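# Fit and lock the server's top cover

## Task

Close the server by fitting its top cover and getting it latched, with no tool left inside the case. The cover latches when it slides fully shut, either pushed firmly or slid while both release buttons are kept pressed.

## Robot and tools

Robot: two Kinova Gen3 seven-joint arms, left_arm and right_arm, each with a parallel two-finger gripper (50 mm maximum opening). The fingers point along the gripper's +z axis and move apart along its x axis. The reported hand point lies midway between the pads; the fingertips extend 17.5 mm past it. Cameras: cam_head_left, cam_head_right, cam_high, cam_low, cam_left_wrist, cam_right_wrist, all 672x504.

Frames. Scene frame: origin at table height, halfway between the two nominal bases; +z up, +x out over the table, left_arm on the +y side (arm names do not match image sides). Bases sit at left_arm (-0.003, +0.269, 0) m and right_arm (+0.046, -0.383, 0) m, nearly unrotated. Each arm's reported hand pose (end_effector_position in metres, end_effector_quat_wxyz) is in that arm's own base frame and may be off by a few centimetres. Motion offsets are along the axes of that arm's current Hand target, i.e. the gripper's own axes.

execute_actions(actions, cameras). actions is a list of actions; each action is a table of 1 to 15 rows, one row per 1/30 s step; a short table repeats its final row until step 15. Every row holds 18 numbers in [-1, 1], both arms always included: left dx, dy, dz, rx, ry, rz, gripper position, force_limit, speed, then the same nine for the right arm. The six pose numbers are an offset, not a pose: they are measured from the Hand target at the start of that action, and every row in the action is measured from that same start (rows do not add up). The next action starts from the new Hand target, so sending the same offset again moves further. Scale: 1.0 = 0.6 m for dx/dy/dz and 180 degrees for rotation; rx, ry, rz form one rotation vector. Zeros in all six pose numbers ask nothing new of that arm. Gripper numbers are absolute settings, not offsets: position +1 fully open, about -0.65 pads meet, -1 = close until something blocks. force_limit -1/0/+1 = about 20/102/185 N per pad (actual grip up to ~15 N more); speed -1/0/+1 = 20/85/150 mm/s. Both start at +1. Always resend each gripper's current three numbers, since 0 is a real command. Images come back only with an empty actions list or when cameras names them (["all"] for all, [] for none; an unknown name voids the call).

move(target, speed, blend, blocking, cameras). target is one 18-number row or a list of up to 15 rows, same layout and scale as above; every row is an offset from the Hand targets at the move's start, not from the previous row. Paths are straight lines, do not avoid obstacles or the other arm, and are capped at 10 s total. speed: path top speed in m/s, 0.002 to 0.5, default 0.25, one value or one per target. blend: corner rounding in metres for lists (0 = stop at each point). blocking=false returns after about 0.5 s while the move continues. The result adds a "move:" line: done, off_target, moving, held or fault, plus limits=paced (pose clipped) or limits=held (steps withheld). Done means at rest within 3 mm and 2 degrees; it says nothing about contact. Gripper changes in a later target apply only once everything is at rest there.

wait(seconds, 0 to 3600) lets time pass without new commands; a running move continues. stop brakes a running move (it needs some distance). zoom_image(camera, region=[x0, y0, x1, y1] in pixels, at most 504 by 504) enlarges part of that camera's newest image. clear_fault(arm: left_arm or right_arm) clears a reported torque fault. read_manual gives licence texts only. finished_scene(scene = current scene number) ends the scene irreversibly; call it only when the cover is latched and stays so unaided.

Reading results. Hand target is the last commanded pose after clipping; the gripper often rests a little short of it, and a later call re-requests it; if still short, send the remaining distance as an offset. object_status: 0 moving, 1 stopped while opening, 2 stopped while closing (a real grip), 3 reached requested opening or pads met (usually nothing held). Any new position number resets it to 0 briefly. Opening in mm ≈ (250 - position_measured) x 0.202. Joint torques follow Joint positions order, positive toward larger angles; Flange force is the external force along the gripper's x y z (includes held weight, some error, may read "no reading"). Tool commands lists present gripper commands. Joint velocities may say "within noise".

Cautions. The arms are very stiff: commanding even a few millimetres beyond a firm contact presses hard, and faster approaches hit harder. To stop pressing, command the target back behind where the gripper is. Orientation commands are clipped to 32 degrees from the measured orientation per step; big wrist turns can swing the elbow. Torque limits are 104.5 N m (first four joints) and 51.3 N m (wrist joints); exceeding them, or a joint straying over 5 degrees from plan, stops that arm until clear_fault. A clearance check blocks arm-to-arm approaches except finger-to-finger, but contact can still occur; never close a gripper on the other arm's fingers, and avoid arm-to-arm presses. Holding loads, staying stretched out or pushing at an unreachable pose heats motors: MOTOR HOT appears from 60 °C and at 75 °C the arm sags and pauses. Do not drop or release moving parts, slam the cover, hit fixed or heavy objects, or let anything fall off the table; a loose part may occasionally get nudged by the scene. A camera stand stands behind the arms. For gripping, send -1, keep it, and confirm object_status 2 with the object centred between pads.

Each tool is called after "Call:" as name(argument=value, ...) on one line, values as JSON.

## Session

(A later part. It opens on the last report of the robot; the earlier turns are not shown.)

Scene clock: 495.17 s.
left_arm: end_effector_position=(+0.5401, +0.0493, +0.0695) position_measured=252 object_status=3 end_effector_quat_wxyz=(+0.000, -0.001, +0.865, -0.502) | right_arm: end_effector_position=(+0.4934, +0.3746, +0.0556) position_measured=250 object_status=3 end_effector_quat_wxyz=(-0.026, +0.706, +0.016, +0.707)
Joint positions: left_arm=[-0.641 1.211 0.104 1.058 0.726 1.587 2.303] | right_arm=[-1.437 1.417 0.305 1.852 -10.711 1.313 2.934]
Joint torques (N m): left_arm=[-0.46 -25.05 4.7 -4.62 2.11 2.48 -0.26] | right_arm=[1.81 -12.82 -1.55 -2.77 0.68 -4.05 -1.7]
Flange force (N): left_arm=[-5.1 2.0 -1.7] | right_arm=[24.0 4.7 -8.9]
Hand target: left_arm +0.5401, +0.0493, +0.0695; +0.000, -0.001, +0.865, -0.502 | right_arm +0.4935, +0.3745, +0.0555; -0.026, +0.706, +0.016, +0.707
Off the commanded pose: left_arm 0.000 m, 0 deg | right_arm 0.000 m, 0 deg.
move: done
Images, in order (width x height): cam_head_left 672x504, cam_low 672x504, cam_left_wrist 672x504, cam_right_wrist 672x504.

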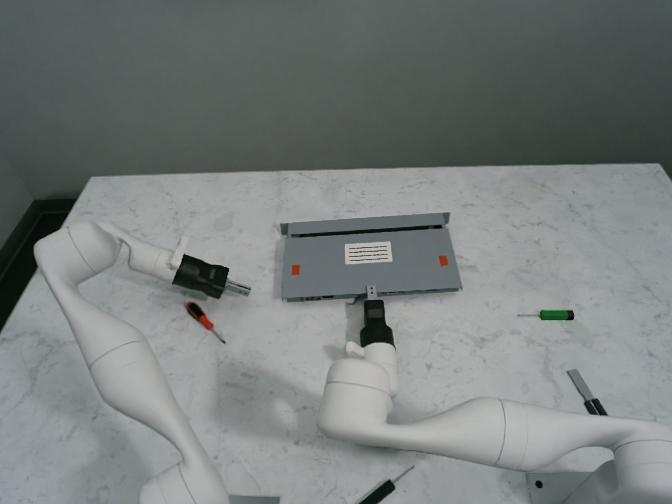

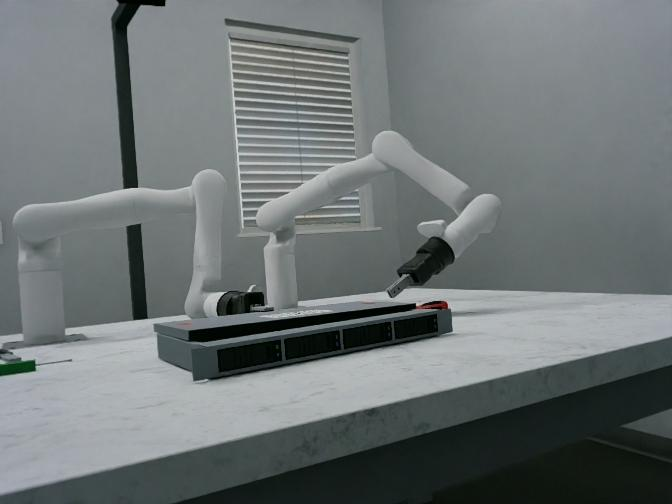

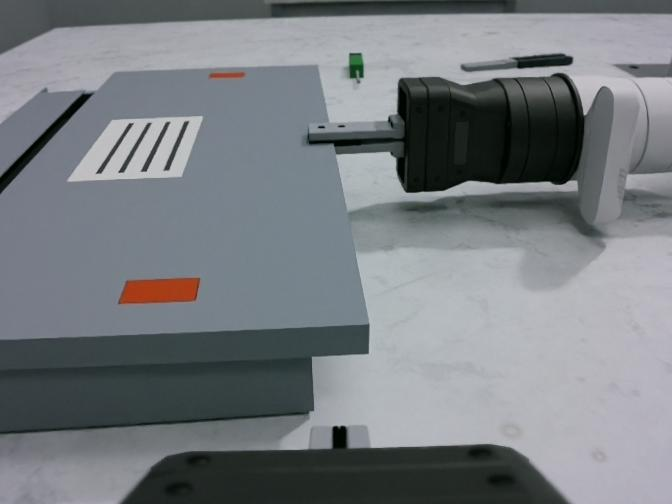

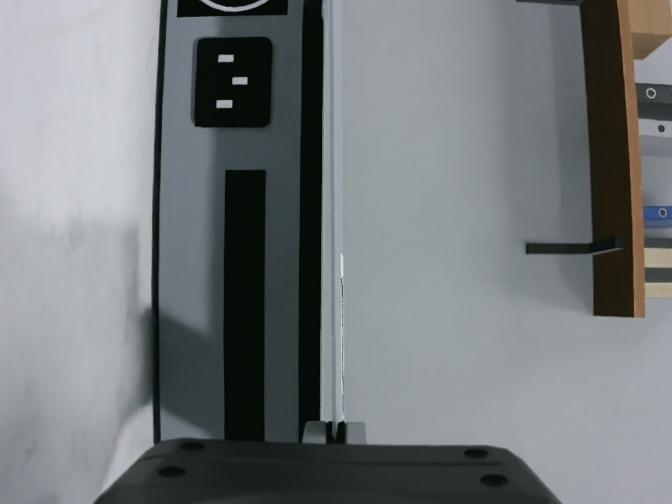

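Call:
move(target=[[0,0,0,0,0,0,-1,-0.5,0,0.012,0,0,0,0,0,-1,0.1,-1],[0,0,0,0,0,0,-1,-0.5,0,0.012,0.005,0,0,0,0,-1,0.1,-1],[0,0,0,0,0,0,-1,-0.5,0,-0.002,0.005,0,0,0,0,-1,0.1,-1]], speed=[0.04,0.03,0.015], cameras=["cam_left_wrist","cam_right_wrist","cam_low","cam_head_left"])

Call:
zoom_image(camera="cam_low", region=[145, 300, 235, 390])

Call:
zoom_image(camera="cam_left_wrist", region=[250, 260, 390, 430])

Scene clock: 509.70 s.
left_arm: end_effector_position=(+0.5401, +0.0493, +0.0695) position_measured=252 object_status=3 end_effector_quat_wxyz=(+0.000, -0.001, +0.865, -0.502) | right_arm: end_effector_position=(+0.4936, +0.3716, +0.0544) position_measured=250 object_status=3 end_effector_quat_wxyz=(-0.026, +0.706, +0.016, +0.707)
Joint positions: left_arm=[-0.641 1.211 0.104 1.058 0.726 1.587 2.303] | right_arm=[-1.436 1.421 0.305 1.858 -10.708 1.315 2.924]
Joint torques (N m): left_arm=[-0.42 -25.01 4.71 -4.58 2.14 2.48 -0.26] | right_arm=[5.33 -9.75 -1.95 -1.1 -0.38 -6.07 -1.7]
Flange force (N): left_arm=[-5.1 2.0 -1.8] | right_arm=[28.9 0.2 -12.9]
Hand target: left_arm +0.5401, +0.0493, +0.0695; +0.000, -0.001, +0.865, -0.502 | right_arm +0.4936, +0.3716, +0.0543; -0.026, +0.706, +0.016, +0.707
Off the commanded pose: left_arm 0.000 m, 0 deg | right_arm 0.000 m, 0 deg.
move: done
Images, in order (width x height): cam_head_left 672x504, cam_low 672x504, cam_left_wrist 672x504, cam_right_wrist 672x504.

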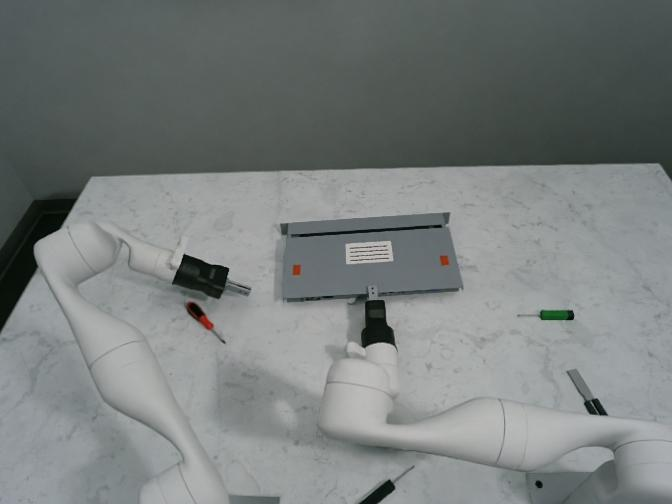

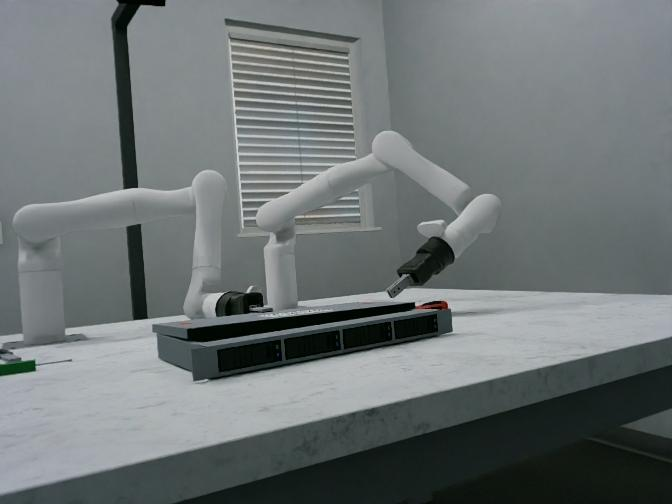

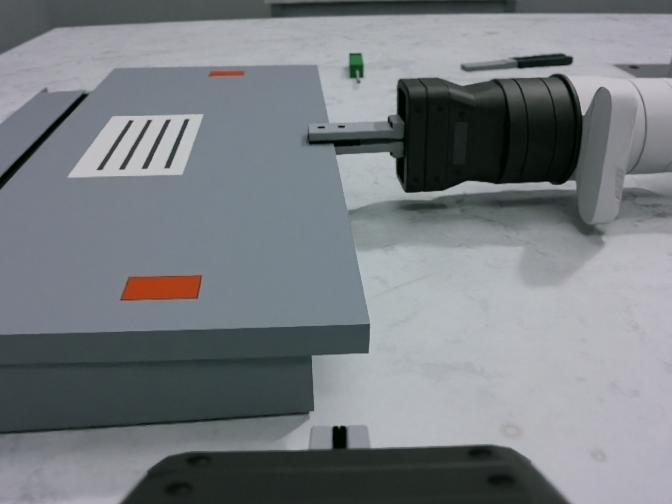

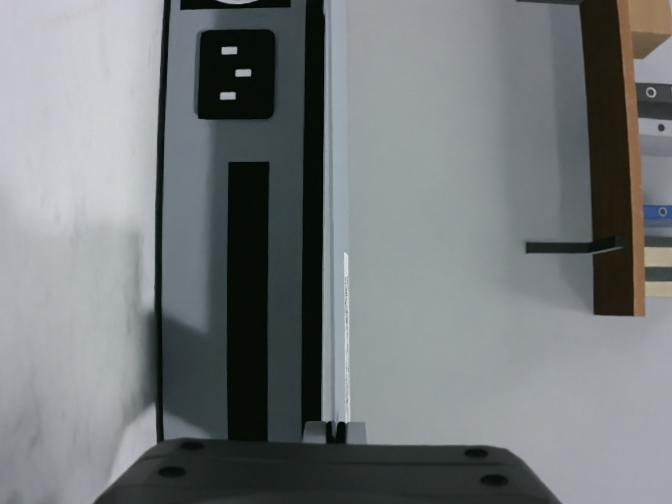

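Scaled by 5.600.

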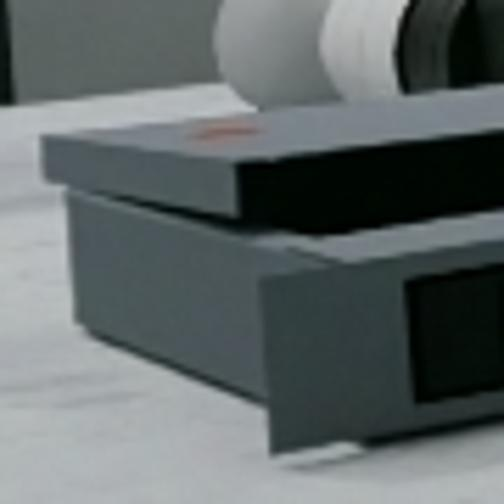

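Scaled by 2.965.

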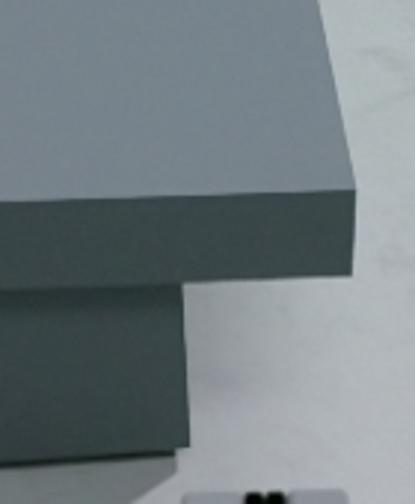

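Call:
move(target=[[0,0,0,0,0,0,-1,-0.5,0,0.012,0,0,0,0,0,-1,0.1,-1],[0,0,0,0,0,0,-1,-0.5,0,0.012,-0.0033,0.01,0,0,0,-1,0.1,-1],[0,0,0,0,0,0,-1,-0.5,0,0.001,-0.0033,0.01,0,0,0,-1,0.1,-1]], speed=[0.04,0.03,0.015], cameras=["cam_left_wrist","cam_right_wrist","cam_low"])

Call:
zoom_image(camera="cam_low", region=[145, 300, 235, 390])

Scene clock: 532.40 s.
left_arm: end_effector_position=(+0.5401, +0.0493, +0.0695) position_measured=252 object_status=3 end_effector_quat_wxyz=(+0.000, -0.001, +0.865, -0.502) | right_arm: end_effector_position=(+0.4995, +0.3739, +0.0550) position_measured=250 object_status=3 end_effector_quat_wxyz=(-0.026, +0.706, +0.016, +0.707)
Joint positions: left_arm=[-0.641 1.211 0.104 1.058 0.726 1.587 2.303] | right_arm=[-1.427 1.42 0.311 1.845 -10.7 1.307 2.934]
Joint torques (N m): left_arm=[-0.44 -24.99 4.7 -4.57 2.12 2.47 -0.27] | right_arm=[3.29 -9.9 -2.85 -3.57 1.7 -6.46 -1.68]
Flange force (N): left_arm=[-5.2 2.0 -1.9] | right_arm=[31.8 5.8 -16.1]
Hand target: left_arm +0.5401, +0.0493, +0.0695; +0.000, -0.001, +0.865, -0.502 | right_arm +0.4995, +0.3739, +0.0549; -0.026, +0.706, +0.016, +0.707
Off the commanded pose: left_arm 0.000 m, 0 deg | right_arm 0.000 m, 0 deg.
move: done
Images, in order (width x height): cam_low 672x504, cam_left_wrist 672x504, cam_right_wrist 672x504.

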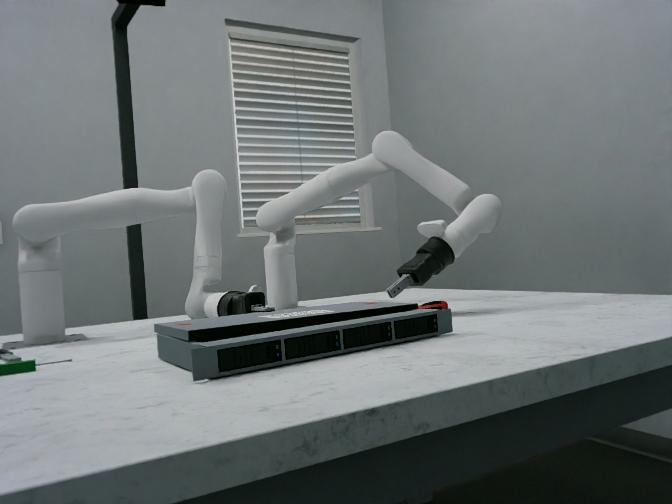

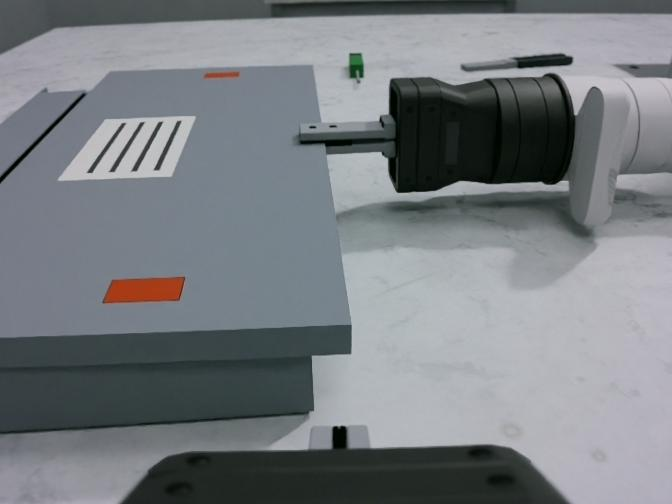

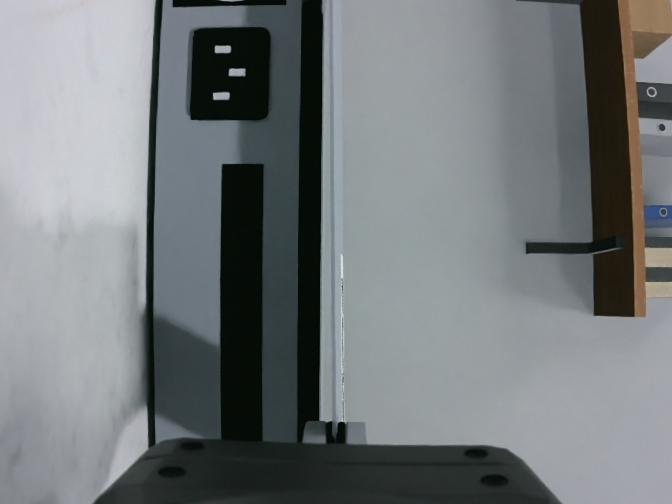

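Scaled by 5.600.

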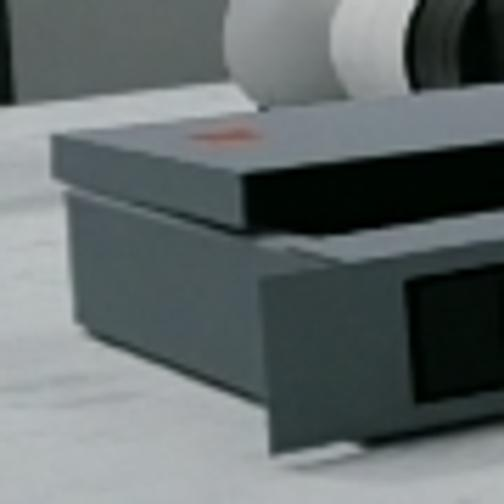

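Call:
move(target=[[0,0,0,0,0,0,-1,-0.5,0,0.014,0,0,0,0,0,-1,0.1,-1],[0,0,0,0,0,0,-1,-0.5,0,0.014,0.0073,-0.004,0,0,0,-1,0.1,-1],[0,0,0,0,0,0,-1,-0.5,0,0.003,0.0073,-0.004,0,0,0,-1,0.1,-1]], speed=[0.04,0.03,0.015], cameras=["cam_left_wrist","cam_low","cam_head_left"])

Call:
zoom_image(camera="cam_low", region=[145, 300, 235, 390])

Call:
zoom_image(camera="cam_head_left", region=[270, 205, 330, 315])

Call:
zoom_image(camera="cam_head_left", region=[415, 200, 475, 310])

Scene clock: 556.93 s.
left_arm: end_effector_position=(+0.5401, +0.0493, +0.0695) position_measured=252 object_status=3 end_effector_quat_wxyz=(+0.000, -0.001, +0.865, -0.502) | right_arm: end_effector_position=(+0.4974, +0.3694, +0.0567) position_measured=250 object_status=3 end_effector_quat_wxyz=(-0.026, +0.706, +0.016, +0.707)
Joint positions: left_arm=[-0.641 1.211 0.104 1.058 0.726 1.587 2.303] | right_arm=[-1.429 1.417 0.311 1.864 -10.698 1.312 2.919]
Joint torques (N m): left_arm=[-0.41 -25.07 4.66 -4.66 2.15 2.45 -0.28] | right_arm=[0.08 -16.88 3.22 -1.41 0.32 0.75 -0.19]
Flange force (N): left_arm=[-5.0 2.0 -1.7] | right_arm=[10.6 4.3 -3.9]
Hand target: left_arm +0.5401, +0.0493, +0.0695; +0.000, -0.001, +0.865, -0.502 | right_arm +0.4974, +0.3693, +0.0567; -0.026, +0.706, +0.016, +0.707
Off the commanded pose: left_arm 0.000 m, 0 deg | right_arm 0.000 m, 0 deg.
move: done
Images, in order (width x height): cam_head_left 672x504, cam_low 672x504, cam_left_wrist 672x504.

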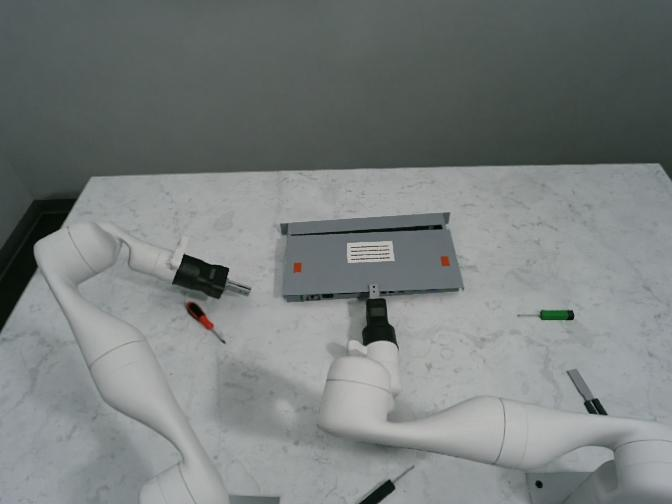

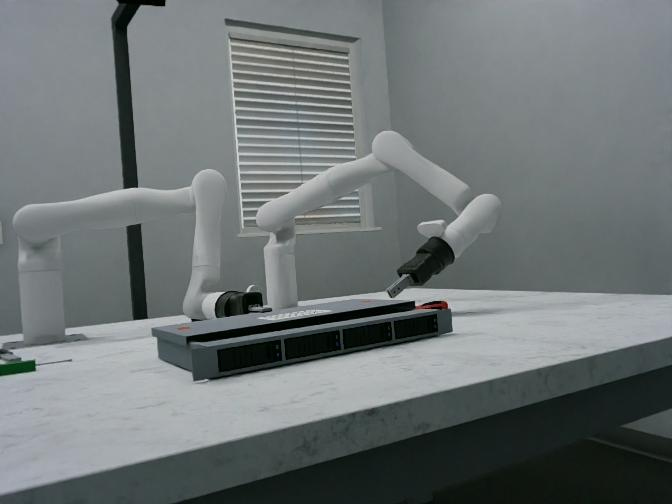

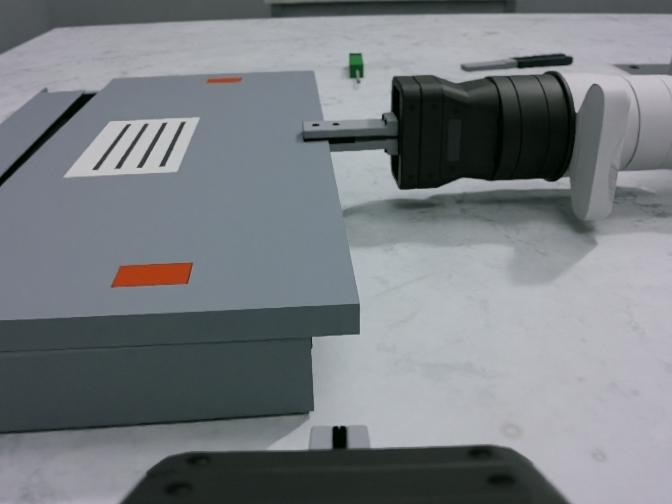

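Scaled by 5.600.

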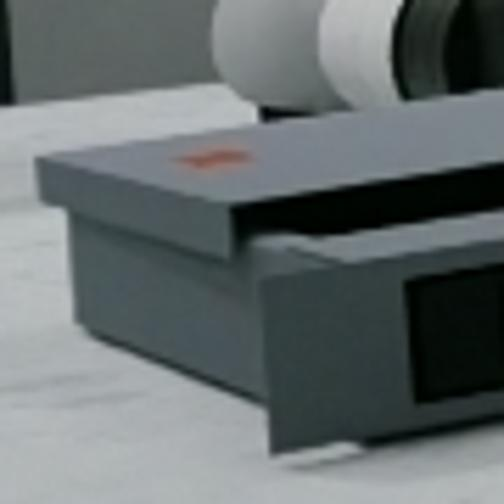

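Scaled by 4.582.

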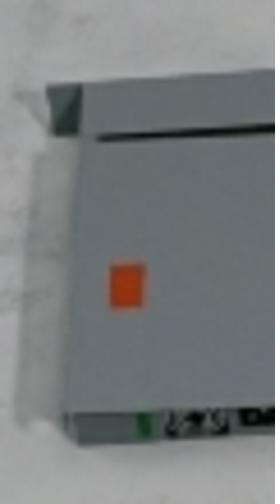

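Scaled by 4.582.

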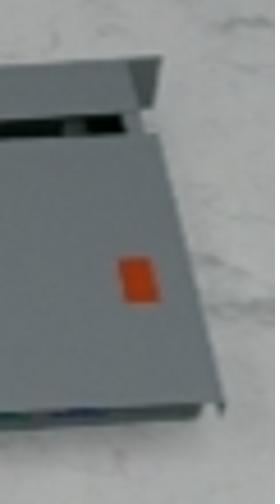

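Call:
move(target=[0,0,0,0,0,0,-1,-0.5,0,0,-0.0015,0,0,0,0,-1,0.1,-1], speed=0.01)

Call:
move(target=[0,0,0,0,0,0,-1,-0.5,0,0,-0.0015,0,0,0,0,-1,0.1,-1], speed=0.01, cameras=["cam_left_wrist","cam_low"])

Call:
zoom_image(camera="cam_low", region=[145, 300, 235, 390])

Scene clock: 573.67 s.
left_arm: end_effector_position=(+0.5401, +0.0493, +0.0695) position_measured=252 object_status=3 end_effector_quat_wxyz=(+0.000, -0.001, +0.865, -0.502) | right_arm: end_effector_position=(+0.4973, +0.3702, +0.0566) position_measured=250 object_status=3 end_effector_quat_wxyz=(-0.026, +0.706, +0.016, +0.707)
Joint positions: left_arm=[-0.641 1.211 0.104 1.058 0.726 1.587 2.303] | right_arm=[-1.429 1.416 0.311 1.861 -10.699 1.311 2.922]
Joint torques (N m): left_arm=[-0.4 -24.99 4.66 -4.65 2.13 2.46 -0.31] | right_arm=[-2.94 -18.76 3.3 -3.23 1.78 1.95 0.11]
Flange force (N): left_arm=[-4.9 1.8 -1.8] | right_arm=[8.4 9.6 -2.6]
Hand target: left_arm +0.5401, +0.0493, +0.0695; +0.000, -0.001, +0.865, -0.502 | right_arm +0.4973, +0.3702, +0.0566; -0.026, +0.706, +0.016, +0.707
Off the commanded pose: left_arm 0.000 m, 0 deg | right_arm 0.000 m, 0 deg.
move: done

Scene clock: 574.17 s.
left_arm: end_effector_position=(+0.5401, +0.0493, +0.0695) position_measured=252 object_status=3 end_effector_quat_wxyz=(+0.000, -0.001, +0.865, -0.502) | right_arm: end_effector_position=(+0.4973, +0.3711, +0.0567) position_measured=250 object_status=3 end_effector_quat_wxyz=(-0.026, +0.706, +0.016, +0.707)
Joint positions: left_arm=[-0.641 1.211 0.104 1.058 0.726 1.587 2.303] | right_arm=[-1.43 1.416 0.31 1.859 -10.7 1.31 2.925]
Joint torques (N m): left_arm=[-0.43 -25.03 4.78 -4.56 2.17 2.5 -0.22] | right_arm=[-6.3 -20.59 2.85 -8.21 5.31 2.01 0.18]
Flange force (N): left_arm=[-5.1 2.2 -1.8] | right_arm=[10.9 21.0 -9.4]
Hand target: left_arm +0.5401, +0.0493, +0.0695; +0.000, -0.001, +0.865, -0.502 | right_arm +0.4973, +0.3711, +0.0567; -0.026, +0.706, +0.016, +0.707
Off the commanded pose: left_arm 0.000 m, 0 deg | right_arm 0.000 m, 0 deg.
move: done
Images, in order (width x height): cam_low 672x504, cam_left_wrist 672x504.

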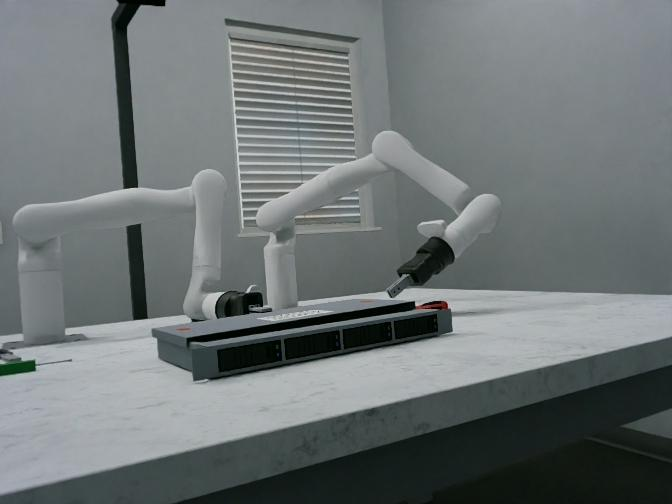

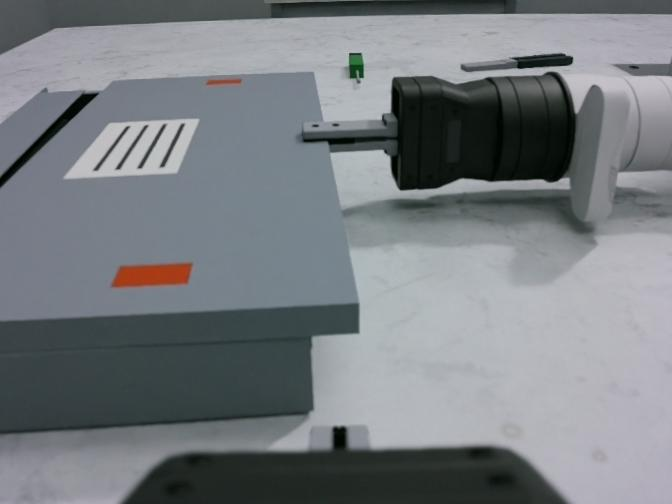

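Scaled by 5.600.

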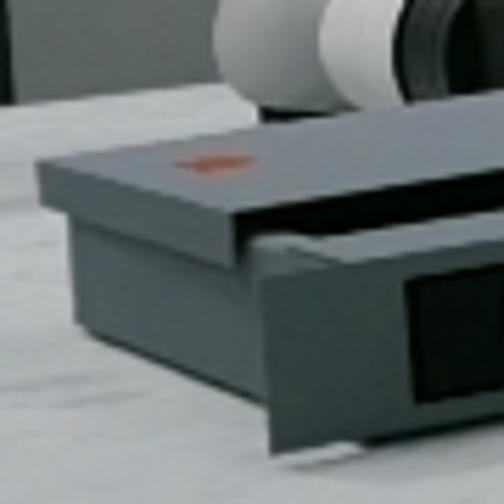

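Call:
move(target=[[0,0,0,0,0,0,-1,-0.5,0,0.017,0.001,0,0,0,0,-1,0.1,-1],[0,0,0,0,0,0,-1,-0.5,0,0.017,0.001,0,0.0045,0,0,-1,0.1,-1]], speed=[0.04,0.04], cameras=["cam_left_wrist","cam_low","cam_head_left","cam_right_wrist"])

Call:
zoom_image(camera="cam_low", region=[145, 280, 465, 390])

Call:
zoom_image(camera="cam_head_left", region=[270, 205, 475, 315])

Call:
zoom_image(camera="cam_left_wrist", region=[0, 50, 400, 430])

Scene clock: 593.10 s.
left_arm: end_effector_position=(+0.5401, +0.0493, +0.0695) position_measured=252 object_status=3 end_effector_quat_wxyz=(+0.000, -0.001, +0.865, -0.502) | right_arm: end_effector_position=(+0.4973, +0.3704, +0.0669) position_measured=250 object_status=3 end_effector_quat_wxyz=(-0.031, +0.706, +0.021, +0.707)
Joint positions: left_arm=[-0.641 1.211 0.104 1.058 0.726 1.587 2.303] | right_arm=[-1.431 1.394 0.319 1.891 -10.674 1.311 2.908]
Joint torques (N m): left_arm=[-0.38 -25.03 4.67 -4.58 2.14 2.49 -0.25] | right_arm=[-6.63 -28.11 11.9 -6.33 3.03 10.45 1.05]
Flange force (N): left_arm=[-5.1 2.1 -1.8] | right_arm=[-11.6 15.9 -3.0]
Hand target: left_arm +0.5401, +0.0493, +0.0695; +0.000, -0.001, +0.865, -0.502 | right_arm +0.4973, +0.3704, +0.0669; -0.031, +0.706, +0.021, +0.707
Off the commanded pose: left_arm 0.000 m, 0 deg | right_arm 0.000 m, 0 deg.
move: done
Images, in order (width x height): cam_head_left 672x504, cam_low 672x504, cam_left_wrist 672x504, cam_right_wrist 672x504.

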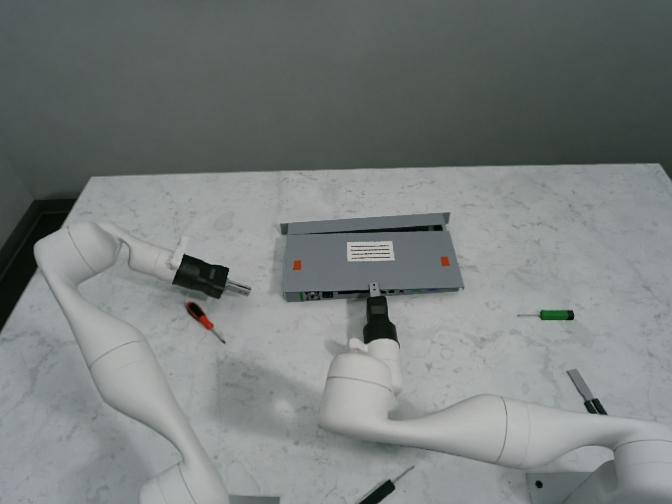

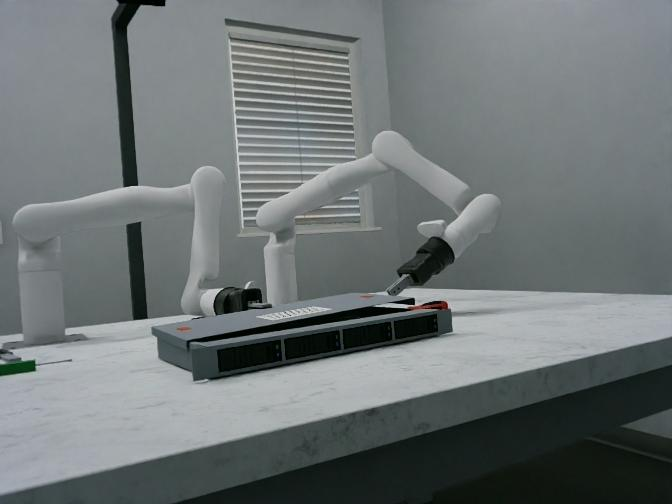

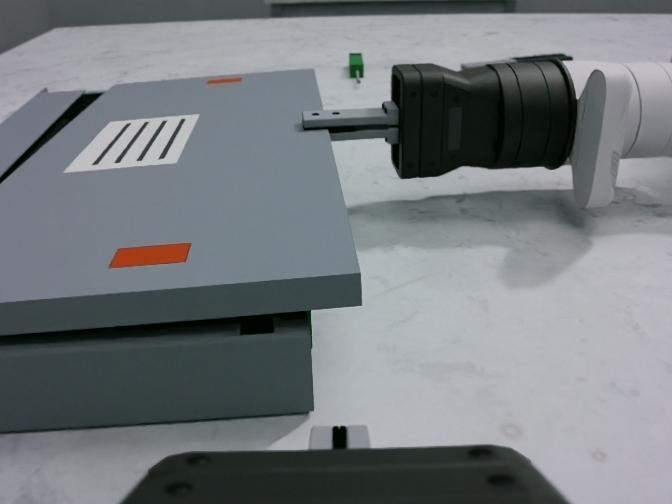

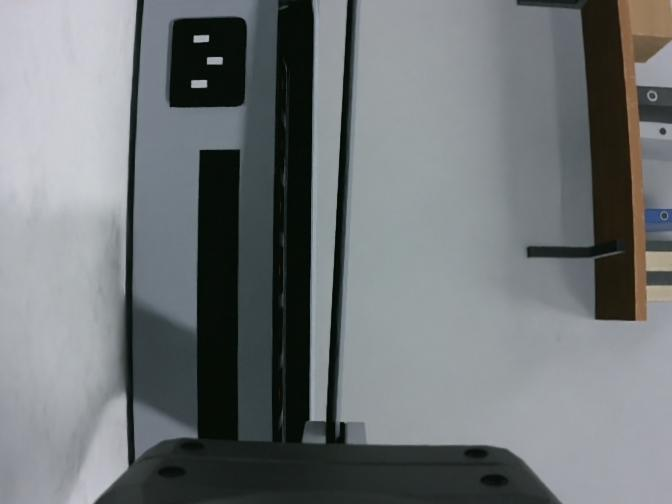

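Scaled by 1.575.

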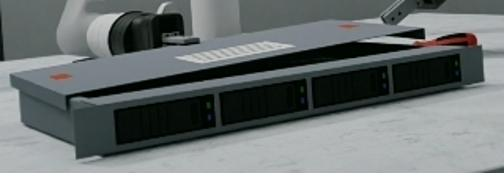

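Scaled by 2.459.

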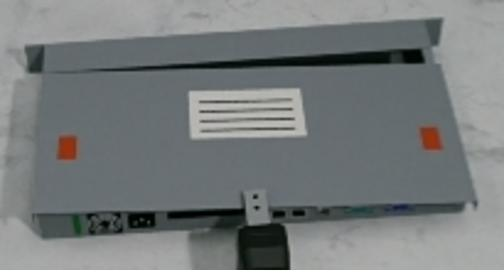

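Scaled by 1.260.

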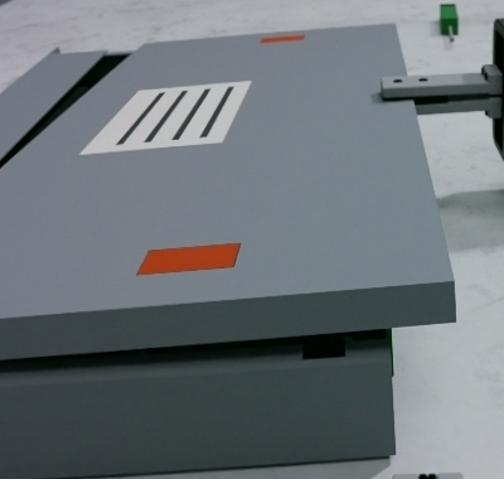

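Call:
move(target=[[0,0,0,0,0,0,-1,-0.5,0,-0.006,0,0,0,0,0,-1,0.1,-1],[0,0,0,0,0,0,-1,-0.5,0,-0.006,0.001,-0.017,0,0,0,-1,0.1,-1],[0,0,0,0,0,0,-1,-0.5,0,0.018,0.001,-0.017,0,0,0,-1,0.1,-1]], speed=[0.03,0.02,0.03], cameras=["cam_left_wrist","cam_low","cam_head_left","cam_right_wrist"])

Call:
zoom_image(camera="cam_low", region=[145, 280, 465, 390])

Call:
zoom_image(camera="cam_head_left", region=[270, 205, 475, 315])

Scene clock: 613.27 s.
left_arm: end_effector_position=(+0.5401, +0.0493, +0.0695) position_measured=252 object_status=3 end_effector_quat_wxyz=(+0.000, -0.001, +0.865, -0.502) | right_arm: end_effector_position=(+0.4871, +0.3689, +0.0776) position_measured=250 object_status=3 end_effector_quat_wxyz=(-0.031, +0.706, +0.021, +0.707)
Joint positions: left_arm=[-0.641 1.211 0.104 1.058 0.726 1.587 2.303] | right_arm=[-1.45 1.367 0.312 1.927 -10.686 1.318 2.906]
Joint torques (N m): left_arm=[-0.52 -25 4.71 -4.59 2.16 2.48 -0.28] | right_arm=[-1.06 -22.7 8.92 -1.4 -1.26 6.74 -0.22]
Flange force (N): left_arm=[-5.2 2.0 -1.7] | right_arm=[-4.1 3.5 1.4]
Hand target: left_arm +0.5401, +0.0493, +0.0695; +0.000, -0.001, +0.865, -0.502 | right_arm +0.4871, +0.3689, +0.0776; -0.031, +0.706, +0.021, +0.707
Off the commanded pose: left_arm 0.000 m, 0 deg | right_arm 0.000 m, 0 deg.
move: done
Images, in order (width x height): cam_head_left 672x504, cam_low 672x504, cam_left_wrist 672x504, cam_right_wrist 672x504.

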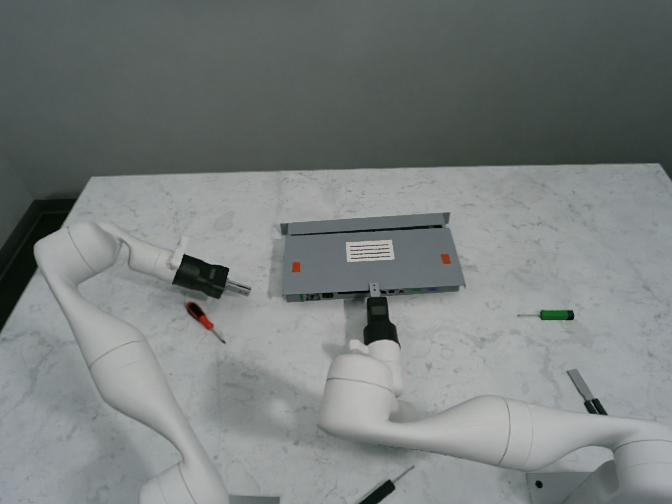

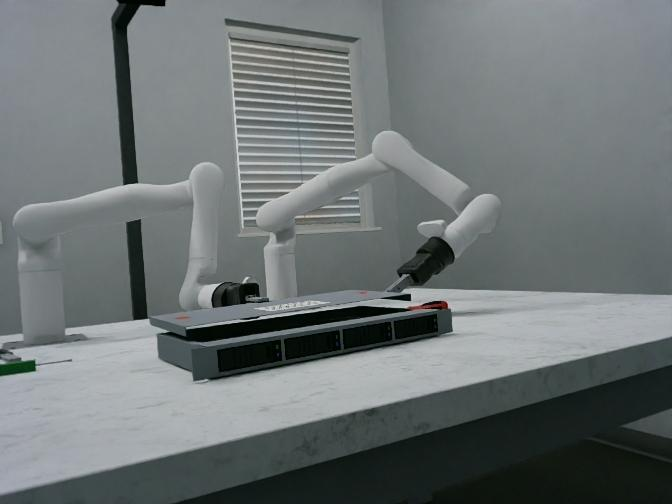

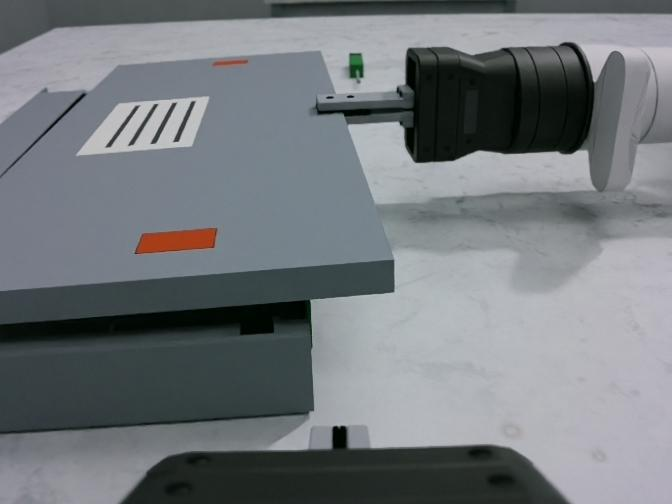

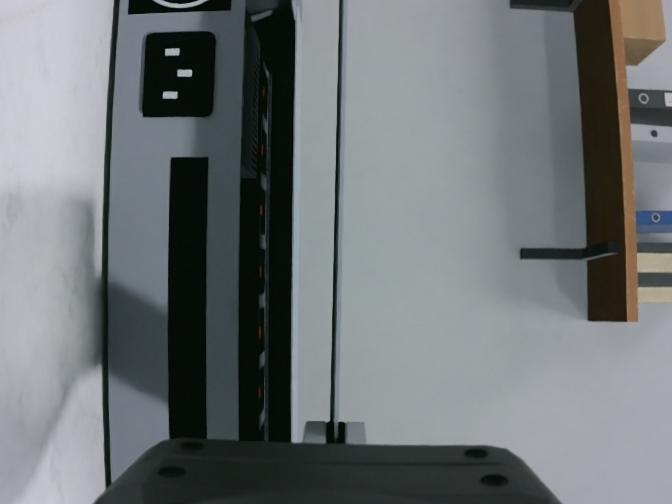

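Scaled by 1.575.

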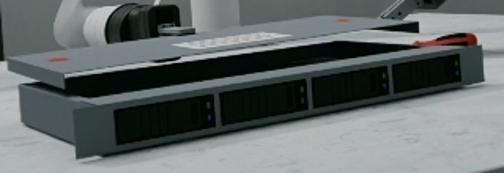

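Scaled by 2.459.

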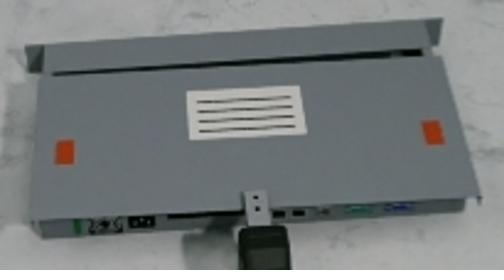

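Call:
move(target=[[-0.1,-0.325,-0.071,-0.26,-0.26,-0.45,-1,-0.5,0,0,0,0,0,0,-0.0012,-1,0.1,-1]], cameras=["cam_left_wrist","cam_right_wrist"])

Call:
zoom_image(camera="cam_left_wrist", region=[200, 0, 620, 440])

Scene clock: 642.83 s.
left_arm: end_effector_position=(+0.6004, -0.0104, +0.2598) position_measured=252 object_status=3 end_effector_quat_wxyz=(+0.002, +0.709, -0.706, +0.000) | right_arm: end_effector_position=(+0.4871, +0.3689, +0.0777) position_measured=250 object_status=3 end_effector_quat_wxyz=(-0.029, +0.706, +0.023, +0.707)
Joint positions: left_arm=[0.171 0.785 -0.531 0.816 0.368 1.614 4.509] | right_arm=[-1.45 1.367 0.313 1.927 -10.686 1.318 2.91]
Joint torques (N m): left_arm=[-0.4 -23.77 -0.78 -7.9 0.04 0.08 -0.26] | right_arm=[-1.07 -22.73 8.88 -1.47 -1.25 6.73 -0.16]
Flange force (N): left_arm=[1.1 -4.8 -2.5] | right_arm=[-4.1 3.9 1.3]
Hand target: left_arm +0.6004, -0.0104, +0.2598; +0.002, +0.709, -0.706, +0.000 | right_arm +0.4871, +0.3689, +0.0777; -0.029, +0.706, +0.023, +0.707
Off the commanded pose: left_arm 0.000 m, 0 deg | right_arm 0.000 m, 0 deg.
move: done

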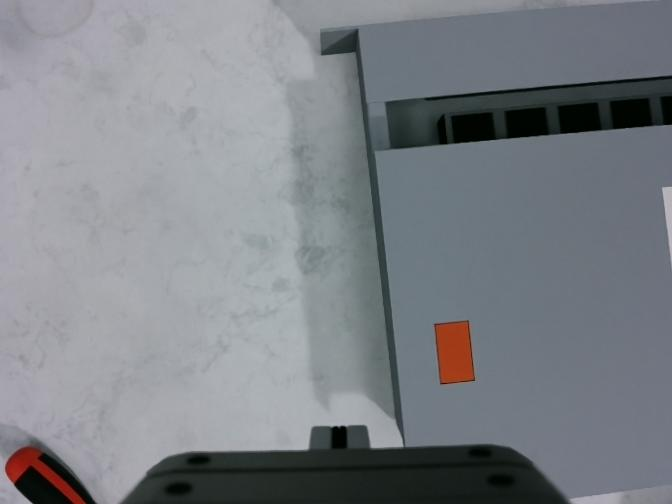

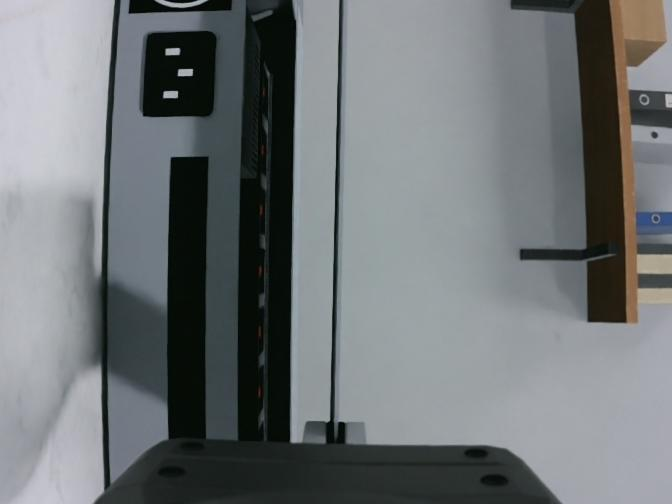

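Scaled by 1.145.

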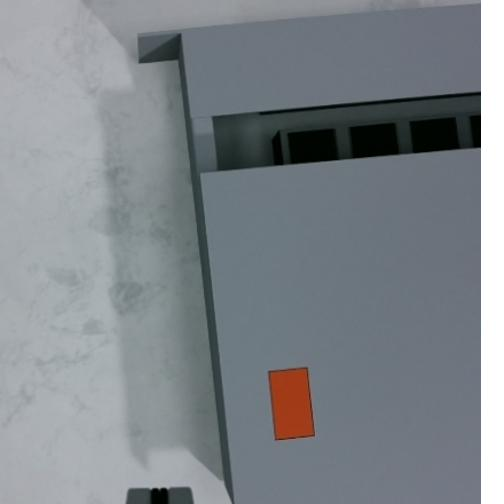

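Call:
move(target=[[0,0,0,0,0,0,-1,-0.5,0,-0.022,0,0.0183,0,0,0,-1,0.1,-1],[0,0,0,0,0,0,-1,-0.5,0,-0.036,0,0.0183,0,0,0,-1,0.1,-1]], speed=[0.04,0.015], cameras=["cam_left_wrist","cam_low","cam_right_wrist"])

Call:
zoom_image(camera="cam_low", region=[145, 280, 465, 390])

Call:
zoom_image(camera="cam_left_wrist", region=[300, 0, 520, 440])

Scene clock: 660.80 s.
left_arm: end_effector_position=(+0.6004, -0.0103, +0.2598) position_measured=252 object_status=3 end_effector_quat_wxyz=(+0.002, +0.709, -0.706, +0.000) | right_arm: end_effector_position=(+0.4981, +0.3699, +0.0559) position_measured=250 object_status=3 end_effector_quat_wxyz=(-0.029, +0.706, +0.023, +0.707)
Joint positions: left_arm=[0.171 0.785 -0.531 0.816 0.368 1.614 4.509] | right_arm=[-1.427 1.421 0.315 1.872 -10.678 1.315 2.905]
Joint torques (N m): left_arm=[-0.4 -23.82 -0.88 -7.87 0.03 0.03 -0.26] | right_arm=[-0.8 -24.51 9.83 -3.97 -0.35 6.74 -0.71]
Flange force (N): left_arm=[1.2 -5.3 -2.7] | right_arm=[-3.2 7.5 -4.9]
Hand target: left_arm +0.6004, -0.0103, +0.2598; +0.002, +0.709, -0.706, +0.000 | right_arm +0.4981, +0.3699, +0.0560; -0.029, +0.706, +0.023, +0.707
Off the commanded pose: left_arm 0.000 m, 0 deg | right_arm 0.000 m, 0 deg.
move: done
Images, in order (width x height): cam_low 672x504, cam_left_wrist 672x504, cam_right_wrist 672x504.

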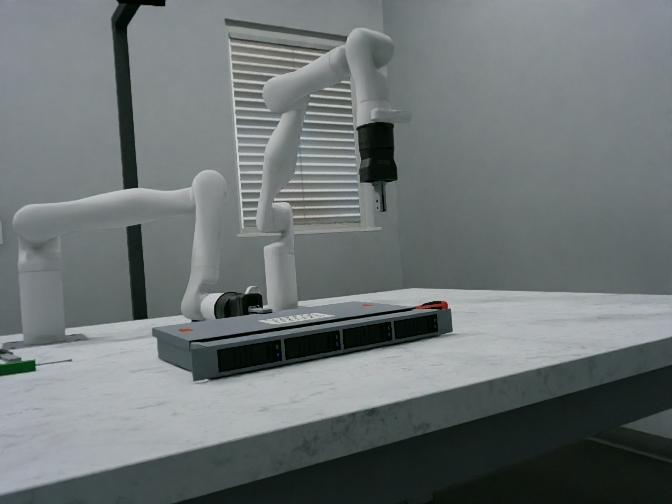

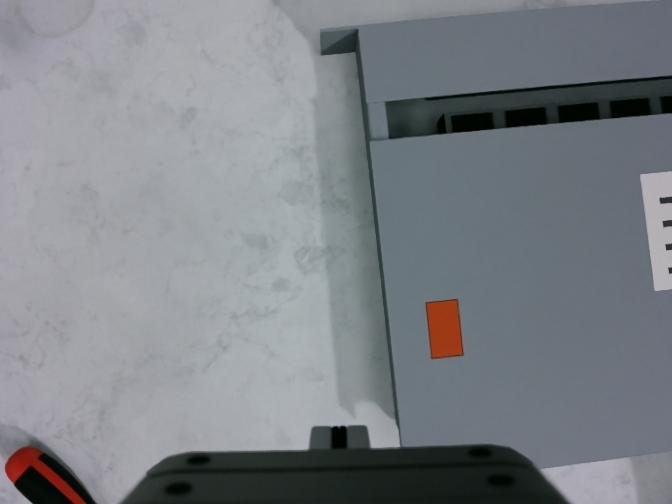

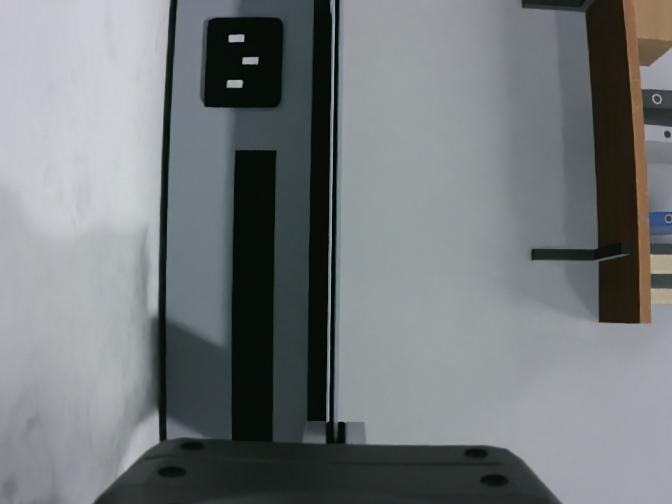

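Scaled by 1.575.

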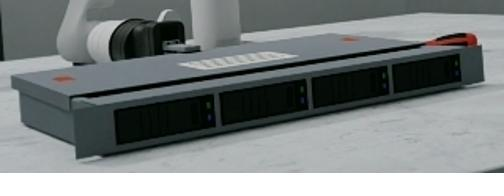

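Scaled by 1.145.

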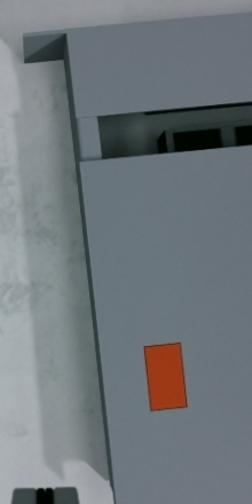

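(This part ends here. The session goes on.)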